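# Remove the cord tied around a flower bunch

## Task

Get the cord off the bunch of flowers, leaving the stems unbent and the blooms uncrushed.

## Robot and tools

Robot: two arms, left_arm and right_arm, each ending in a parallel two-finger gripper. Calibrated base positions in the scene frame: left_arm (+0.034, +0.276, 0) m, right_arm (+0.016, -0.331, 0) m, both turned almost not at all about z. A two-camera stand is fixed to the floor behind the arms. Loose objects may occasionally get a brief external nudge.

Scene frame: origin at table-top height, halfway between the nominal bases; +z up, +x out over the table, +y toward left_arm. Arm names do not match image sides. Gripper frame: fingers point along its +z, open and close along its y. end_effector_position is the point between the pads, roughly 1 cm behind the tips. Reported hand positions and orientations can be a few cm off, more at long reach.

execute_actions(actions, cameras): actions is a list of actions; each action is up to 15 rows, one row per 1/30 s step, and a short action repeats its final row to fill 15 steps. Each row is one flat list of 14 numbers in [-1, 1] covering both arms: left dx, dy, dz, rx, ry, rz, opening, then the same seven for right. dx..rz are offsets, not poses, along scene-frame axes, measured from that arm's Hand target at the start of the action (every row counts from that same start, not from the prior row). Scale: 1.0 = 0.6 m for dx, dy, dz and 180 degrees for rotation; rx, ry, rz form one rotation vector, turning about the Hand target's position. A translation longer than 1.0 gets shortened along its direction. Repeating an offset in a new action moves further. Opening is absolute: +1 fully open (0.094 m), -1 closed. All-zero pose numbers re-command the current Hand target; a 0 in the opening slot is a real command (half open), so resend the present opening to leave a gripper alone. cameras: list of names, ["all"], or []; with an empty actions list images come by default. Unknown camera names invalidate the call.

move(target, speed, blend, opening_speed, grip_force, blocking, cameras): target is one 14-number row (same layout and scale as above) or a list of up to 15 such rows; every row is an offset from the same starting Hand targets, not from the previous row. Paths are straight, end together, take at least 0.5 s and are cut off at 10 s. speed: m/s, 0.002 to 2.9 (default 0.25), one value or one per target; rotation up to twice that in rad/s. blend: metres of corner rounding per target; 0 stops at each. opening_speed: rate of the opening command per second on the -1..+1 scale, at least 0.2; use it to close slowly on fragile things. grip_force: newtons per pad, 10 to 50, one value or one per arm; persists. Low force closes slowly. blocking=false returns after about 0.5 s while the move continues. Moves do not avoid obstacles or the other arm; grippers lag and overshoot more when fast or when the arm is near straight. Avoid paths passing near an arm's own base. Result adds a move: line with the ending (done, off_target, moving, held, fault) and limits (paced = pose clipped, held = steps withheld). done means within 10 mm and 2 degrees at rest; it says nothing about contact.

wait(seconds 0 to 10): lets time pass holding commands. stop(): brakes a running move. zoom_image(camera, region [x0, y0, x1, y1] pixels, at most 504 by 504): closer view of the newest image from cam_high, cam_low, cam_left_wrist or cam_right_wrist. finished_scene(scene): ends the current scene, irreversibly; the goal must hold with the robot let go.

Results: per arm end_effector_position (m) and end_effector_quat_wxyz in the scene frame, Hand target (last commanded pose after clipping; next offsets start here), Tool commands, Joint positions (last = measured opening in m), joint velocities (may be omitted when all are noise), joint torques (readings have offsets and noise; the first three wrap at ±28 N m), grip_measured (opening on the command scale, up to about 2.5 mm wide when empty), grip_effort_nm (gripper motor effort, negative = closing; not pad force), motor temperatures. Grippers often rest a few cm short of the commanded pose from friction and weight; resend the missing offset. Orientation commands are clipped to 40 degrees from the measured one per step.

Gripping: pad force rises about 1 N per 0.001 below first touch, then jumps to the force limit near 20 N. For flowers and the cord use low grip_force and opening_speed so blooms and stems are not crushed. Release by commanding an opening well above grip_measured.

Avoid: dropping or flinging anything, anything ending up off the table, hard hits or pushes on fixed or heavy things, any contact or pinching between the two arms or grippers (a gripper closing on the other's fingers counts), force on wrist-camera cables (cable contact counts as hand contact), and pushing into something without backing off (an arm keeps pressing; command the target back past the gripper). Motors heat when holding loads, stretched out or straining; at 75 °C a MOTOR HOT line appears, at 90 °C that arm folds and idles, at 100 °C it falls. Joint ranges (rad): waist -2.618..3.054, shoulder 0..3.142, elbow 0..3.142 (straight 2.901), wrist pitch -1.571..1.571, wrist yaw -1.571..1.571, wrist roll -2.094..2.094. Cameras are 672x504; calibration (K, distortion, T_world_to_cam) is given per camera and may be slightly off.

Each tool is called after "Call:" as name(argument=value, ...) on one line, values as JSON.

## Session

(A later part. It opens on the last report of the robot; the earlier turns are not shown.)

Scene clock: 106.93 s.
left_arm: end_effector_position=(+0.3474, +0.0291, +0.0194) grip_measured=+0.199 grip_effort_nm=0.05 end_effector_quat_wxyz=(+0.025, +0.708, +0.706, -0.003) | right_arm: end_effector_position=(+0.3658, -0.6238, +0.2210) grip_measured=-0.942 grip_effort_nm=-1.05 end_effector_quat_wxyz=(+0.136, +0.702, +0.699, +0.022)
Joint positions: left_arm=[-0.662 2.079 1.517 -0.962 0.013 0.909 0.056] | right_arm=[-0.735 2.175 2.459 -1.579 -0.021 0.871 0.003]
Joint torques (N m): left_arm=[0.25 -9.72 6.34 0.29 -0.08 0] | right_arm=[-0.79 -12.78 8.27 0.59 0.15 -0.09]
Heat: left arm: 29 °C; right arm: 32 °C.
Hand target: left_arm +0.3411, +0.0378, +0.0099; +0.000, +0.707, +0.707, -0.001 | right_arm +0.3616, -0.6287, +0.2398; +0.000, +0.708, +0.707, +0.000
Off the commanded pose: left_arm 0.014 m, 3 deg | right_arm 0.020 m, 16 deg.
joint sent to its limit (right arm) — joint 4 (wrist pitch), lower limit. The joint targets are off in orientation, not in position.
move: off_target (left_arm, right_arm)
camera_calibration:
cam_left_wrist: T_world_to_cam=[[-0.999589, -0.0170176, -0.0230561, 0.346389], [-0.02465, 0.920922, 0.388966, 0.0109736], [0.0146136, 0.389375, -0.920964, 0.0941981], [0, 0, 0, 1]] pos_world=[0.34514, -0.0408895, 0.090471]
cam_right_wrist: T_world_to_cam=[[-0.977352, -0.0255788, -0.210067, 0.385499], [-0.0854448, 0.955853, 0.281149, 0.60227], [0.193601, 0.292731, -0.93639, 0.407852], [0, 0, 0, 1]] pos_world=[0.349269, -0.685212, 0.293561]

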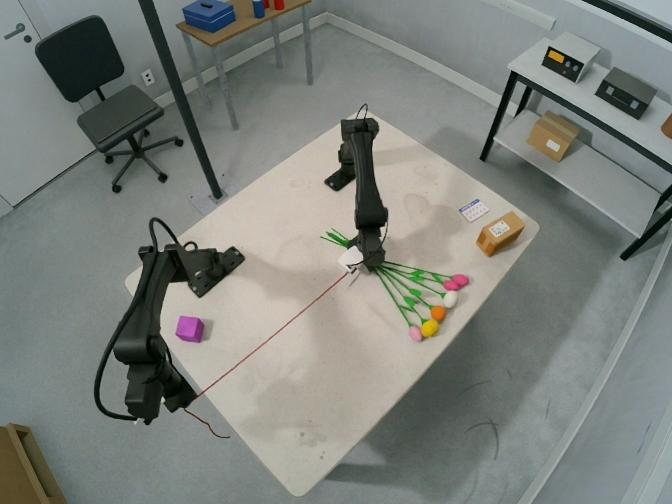

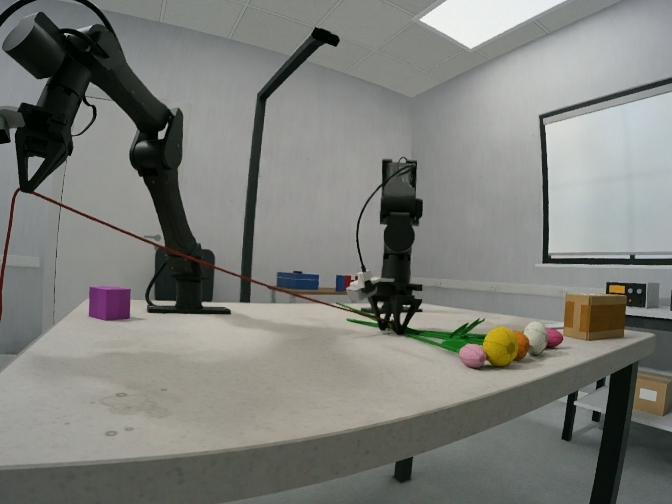

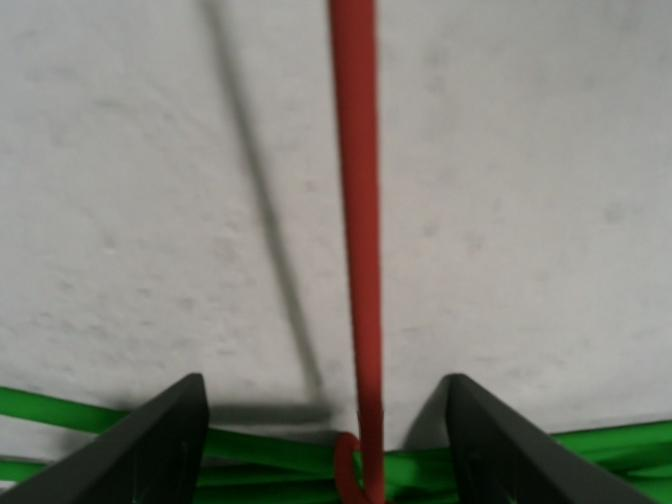

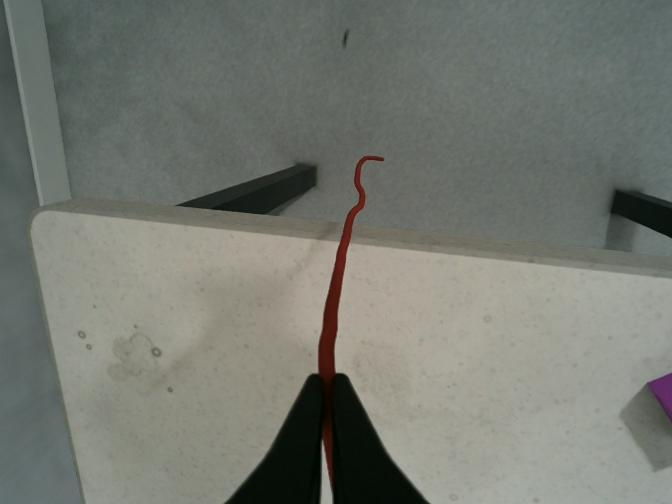

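Call:
move(target=[[0,0,0,0,0,0,0.2,0,0.47,0.0,0,0,0,-1],[0,0,0,0,0,0,0.2,0,0.47,-0.33,0,0,0,-1],[0,0,0,0,0,0,0.2,0,0.47,-0.345,0,0,0,0.1],[0,0,0,0,0,0,0.2,0,0.47,-0.2,0,0,0,0.1],[0,0,0,0,0,0,0.2,-0.01,0.84,-0.2,0,0,0,0.1]], speed=0.2, cameras=["all"])

Scene clock: 115.73 s.
left_arm: end_effector_position=(+0.3472, +0.0313, +0.0194) grip_measured=+0.199 grip_effort_nm=0.05 end_effector_quat_wxyz=(+0.021, +0.708, +0.706, +0.000) | right_arm: end_effector_position=(+0.3548, -0.1229, +0.1215) grip_measured=+0.098 grip_effort_nm=0.11 end_effector_quat_wxyz=(+0.001, +0.698, +0.716, +0.010)
Joint positions: left_arm=[-0.662 2.079 1.517 -0.968 0.004 0.909 0.056] | right_arm=[0.518 2.048 1.882 -1.385 -0.003 2.091 0.052]
Joint torques (N m): left_arm=[0.24 -9.7 6.22 0.38 0 -0.02] | right_arm=[-0.4 -8.47 8.77 -0.11 0.01 0.18]
Heat: left arm: 29 °C; right arm: 32 °C.
Hand target: left_arm +0.3411, +0.0378, +0.0099; +0.000, +0.707, +0.707, -0.001 | right_arm +0.3556, -0.1246, +0.1199; +0.000, +0.708, +0.707, +0.000
Off the commanded pose: left_arm 0.013 m, 2 deg | right_arm 0.003 m, 2 deg.
joint sent to its limit (right arm) — joint 6 (wrist roll), upper limit. The joint targets still meet the commanded pose.
move: off_target (left_arm)
camera_calibration:
cam_left_wrist: T_world_to_cam=[[-0.999574, -0.017158, -0.0236136, 0.346134], [-0.0251509, 0.916842, 0.398457, 0.00909145], [0.0148133, 0.398881, -0.916883, 0.0928153], [0, 0, 0, 1]] pos_world=[0.34484, -0.0394187, 0.0896517]
cam_right_wrist: T_world_to_cam=[[-0.999164, -0.0402333, -0.00725759, 0.348012], [-0.0391324, 0.889809, 0.454653, 0.104937], [-0.0118343, 0.454557, -0.890639, 0.257368], [0, 0, 0, 1]] pos_world=[0.354874, -0.196361, 0.184037]

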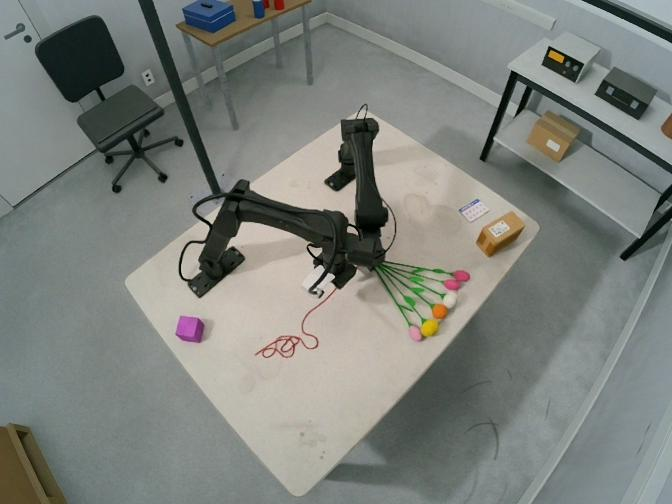

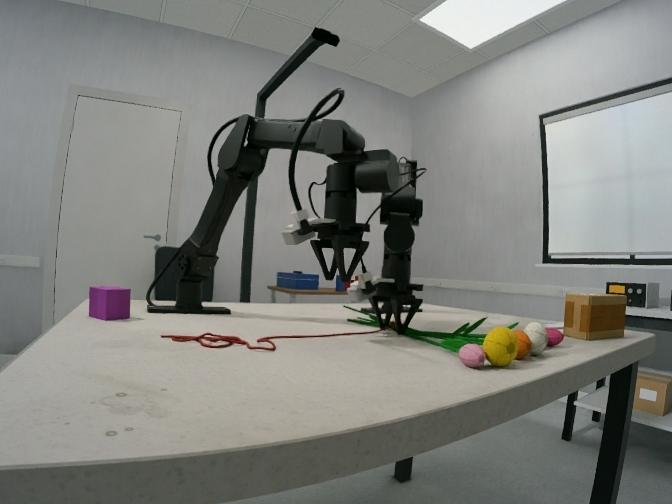

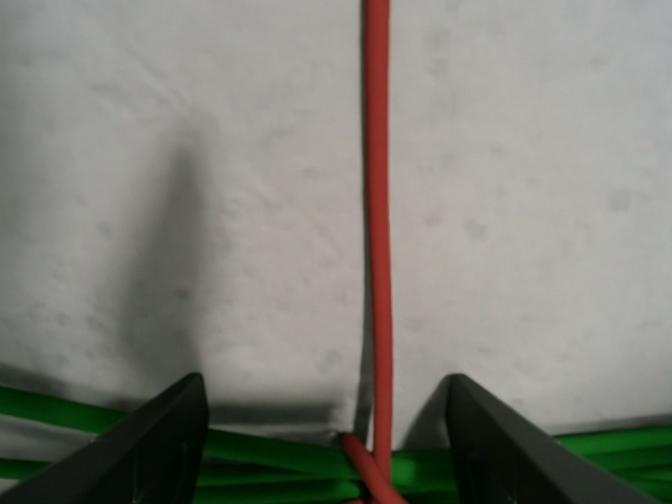

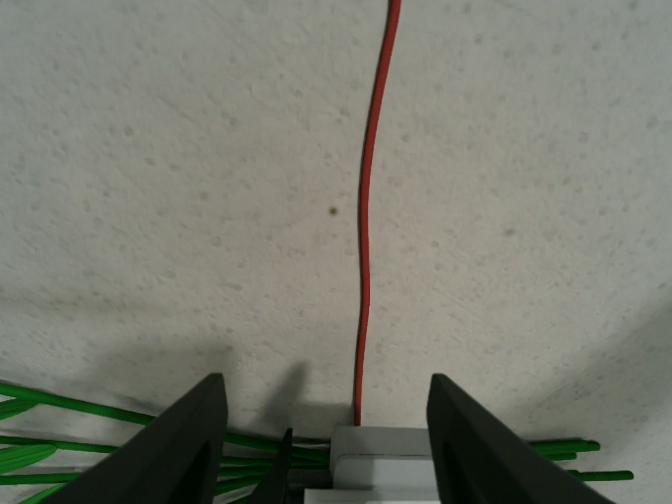

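Call:
move(target=[[0,0,0,0,0,0,0.2,-0.031,-0.045,-0.1,0,0,0,0.1],[0,0,0,0,0,0,0.2,-0.031,-0.045,-0.192,0,0,0,0.1],[0,0,0,0,0,0,0.2,-0.031,-0.045,-0.192,0,0,0,-1],[0,0,0,0,0,0,0.2,-0.031,-0.055,-0.13,0,0,0,-1],[0,0,0,0,0,0,0.2,-0.031,-0.5,-0.1,0,0,0,-1]], speed=[0.15,0.07,0.06,0.08,0.08], cameras=["all"])

Scene clock: 125.07 s.
left_arm: end_effector_position=(+0.3469, +0.0317, +0.0193) grip_measured=+0.199 grip_effort_nm=0.05 end_effector_quat_wxyz=(+0.020, +0.708, +0.706, +0.001) | right_arm: end_effector_position=(+0.3360, -0.4223, +0.0592) grip_measured=-0.943 grip_effort_nm=-1.05 end_effector_quat_wxyz=(+0.003, +0.709, +0.705, +0.007)
Joint positions: left_arm=[-0.662 2.079 1.517 -0.97 0.003 0.909 0.056] | right_arm=[-0.314 1.825 1.326 -1.061 -0.01 1.291 0.003]
Joint torques (N m): left_arm=[0.23 -9.68 6.19 0.35 -0.01 -0.04] | right_arm=[-0.02 -6.82 8.36 -0.04 0.07 -0.11]
Heat: left arm: 29 °C; right arm: 32 °C.
Hand target: left_arm +0.3411, +0.0378, +0.0099; +0.000, +0.707, +0.707, -0.001 | right_arm +0.3370, -0.4246, +0.0598; +0.000, +0.708, +0.707, +0.000
Off the commanded pose: left_arm 0.013 m, 2 deg | right_arm 0.003 m, 1 deg.
move: off_target (left_arm); target 3's new opening was sent with right_arm's hand 0.013 m and 1 deg from that target
camera_calibration:
cam_left_wrist: T_world_to_cam=[[-0.999593, -0.0171527, -0.0227958, 0.34587], [-0.024849, 0.916015, 0.400374, 0.00859055], [0.0140138, 0.400777, -0.916068, 0.09279], [0, 0, 0, 1]] pos_world=[0.344642, -0.0391246, 0.089447]
cam_right_wrist: T_world_to_cam=[[-0.999958, -0.00788654, -0.00464651, 0.330437], [-0.00913265, 0.893864, 0.448246, 0.390924], [0.000618239, 0.448269, -0.893898, 0.331057], [0, 0, 0, 1]] pos_world=[0.333789, -0.495229, 0.122236]

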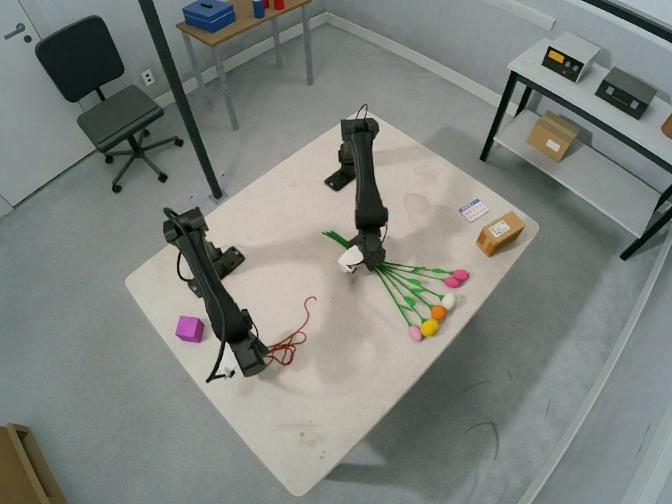

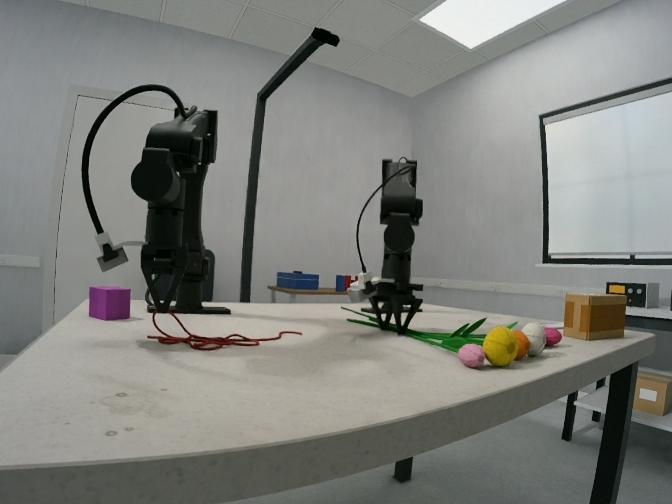

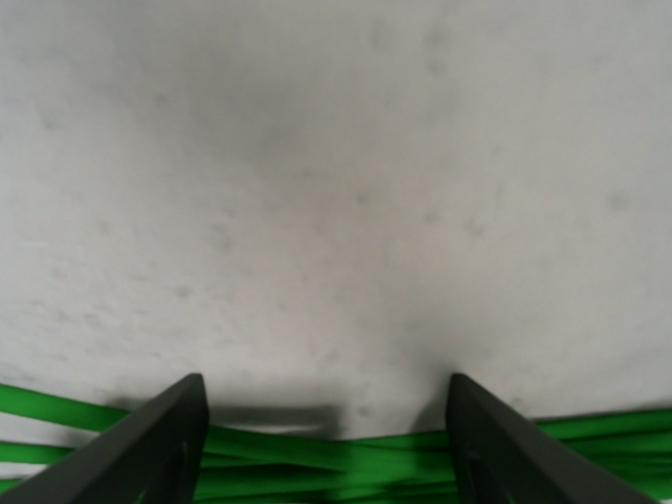

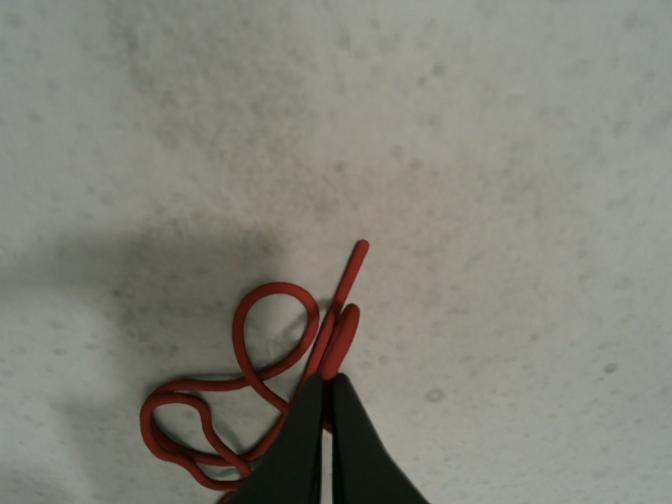

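Cord is free. Release and back off both arms.

Call:
move(target=[[0,-0.03,0.02,0,0,0,0.2,0,0,-0.05,0,0,0,-1],[0,-0.03,0.25,0,0,0,0.2,0,0,-0.05,0,0,0,-0.3],[0,-0.03,0.25,0,0,0,0.2,0,0,0.15,0,0,0,-0.3]], speed=0.12, cameras=["all"])

Scene clock: 130.93 s.
left_arm: end_effector_position=(+0.3406, +0.0225, +0.1559) grip_measured=+0.199 grip_effort_nm=0.05 end_effector_quat_wxyz=(+0.000, +0.707, +0.707, -0.001) | right_arm: end_effector_position=(+0.3383, -0.4230, +0.1393) grip_measured=-0.302 grip_effort_nm=0.11 end_effector_quat_wxyz=(-0.010, +0.709, +0.705, +0.000)
Joint positions: left_arm=[-0.691 2.102 2.103 -1.572 0.002 0.878 0.056] | right_arm=[-0.314 1.831 1.655 -1.411 -0.01 1.29 0.033]
Joint torques (N m): left_arm=[-0.27 -10.8 9.11 0.28 0.02 -0.05] | right_arm=[-0.09 -9.54 8.23 -0.13 0.07 -0.09]
Heat: left arm: 29 °C; right arm: 32 °C.
Hand target: left_arm +0.3412, +0.0198, +0.1600; +0.001, +0.707, +0.707, -0.001 | right_arm +0.3370, -0.4246, +0.1499; +0.000, +0.708, +0.707, +0.000
Off the commanded pose: left_arm 0.005 m, 0 deg | right_arm 0.011 m, 1 deg.
joint sent to its limit (left arm) — joint 4 (wrist pitch), lower limit. The joint targets still meet the commanded pose.
move: off_target (right_arm)
camera_calibration:
cam_left_wrist: T_world_to_cam=[[-0.999785, -0.0193127, 0.00758168, 0.337891], [-0.0142719, 0.905404, 0.424311, -0.0448099], [-0.0150591, 0.424112, -0.905485, 0.2294], [0, 0, 0, 1]] pos_world=[0.340634, -0.0501945, 0.224169]
cam_right_wrist: T_world_to_cam=[[-0.999712, -0.00867914, 0.0223904, 0.32897], [0.00247046, 0.890283, 0.455402, 0.3492], [-0.0238863, 0.455326, -0.890005, 0.41377], [0, 0, 0, 1]] pos_world=[0.337896, -0.496432, 0.201865]

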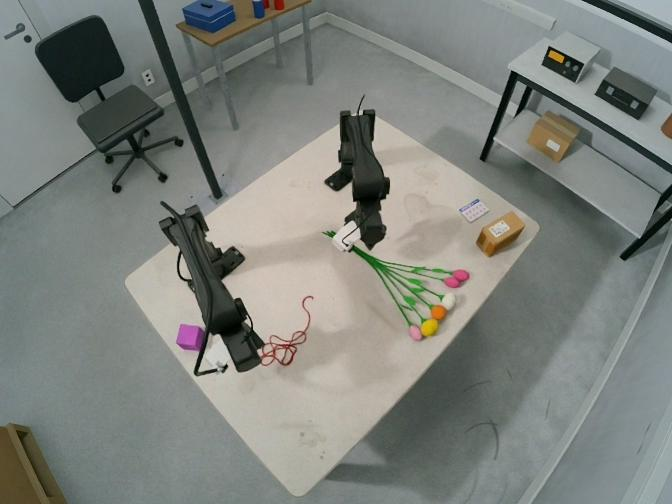

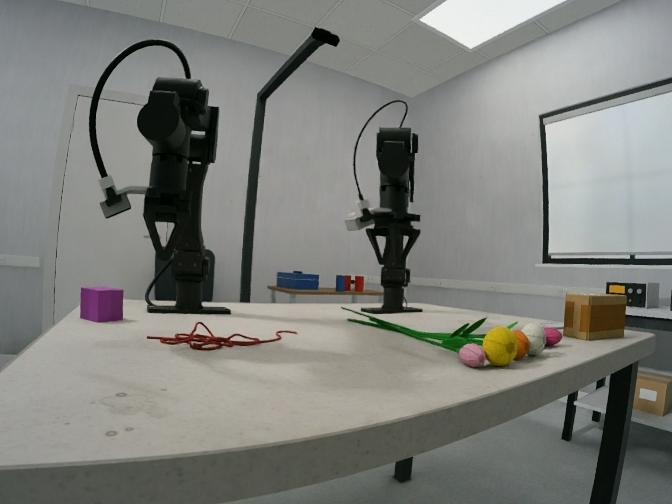

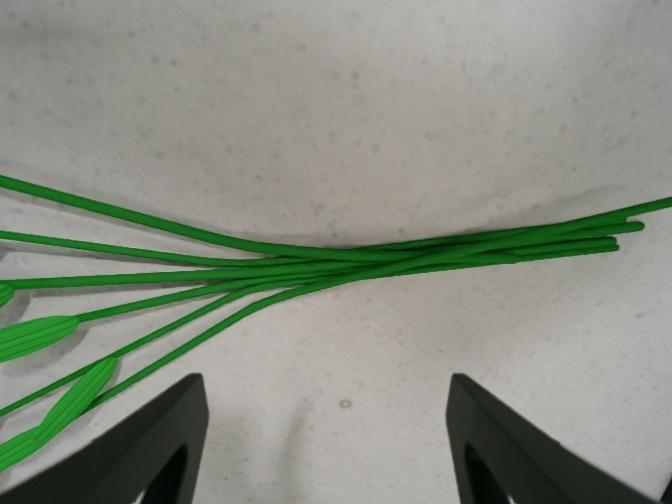

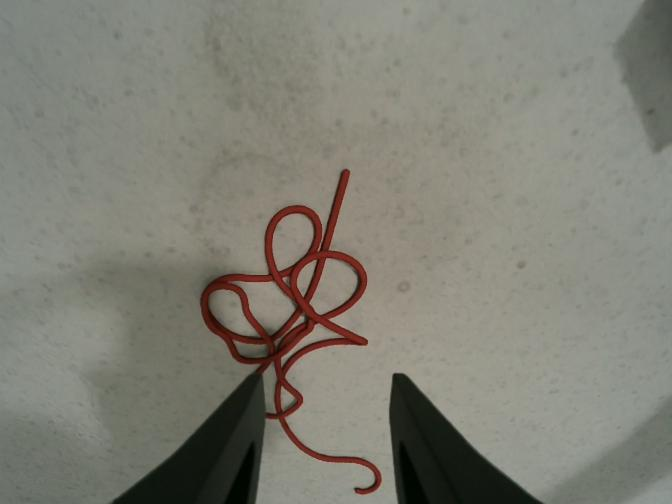

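Call:
finished_scene(scene=2)

The scene is finished: the task was done.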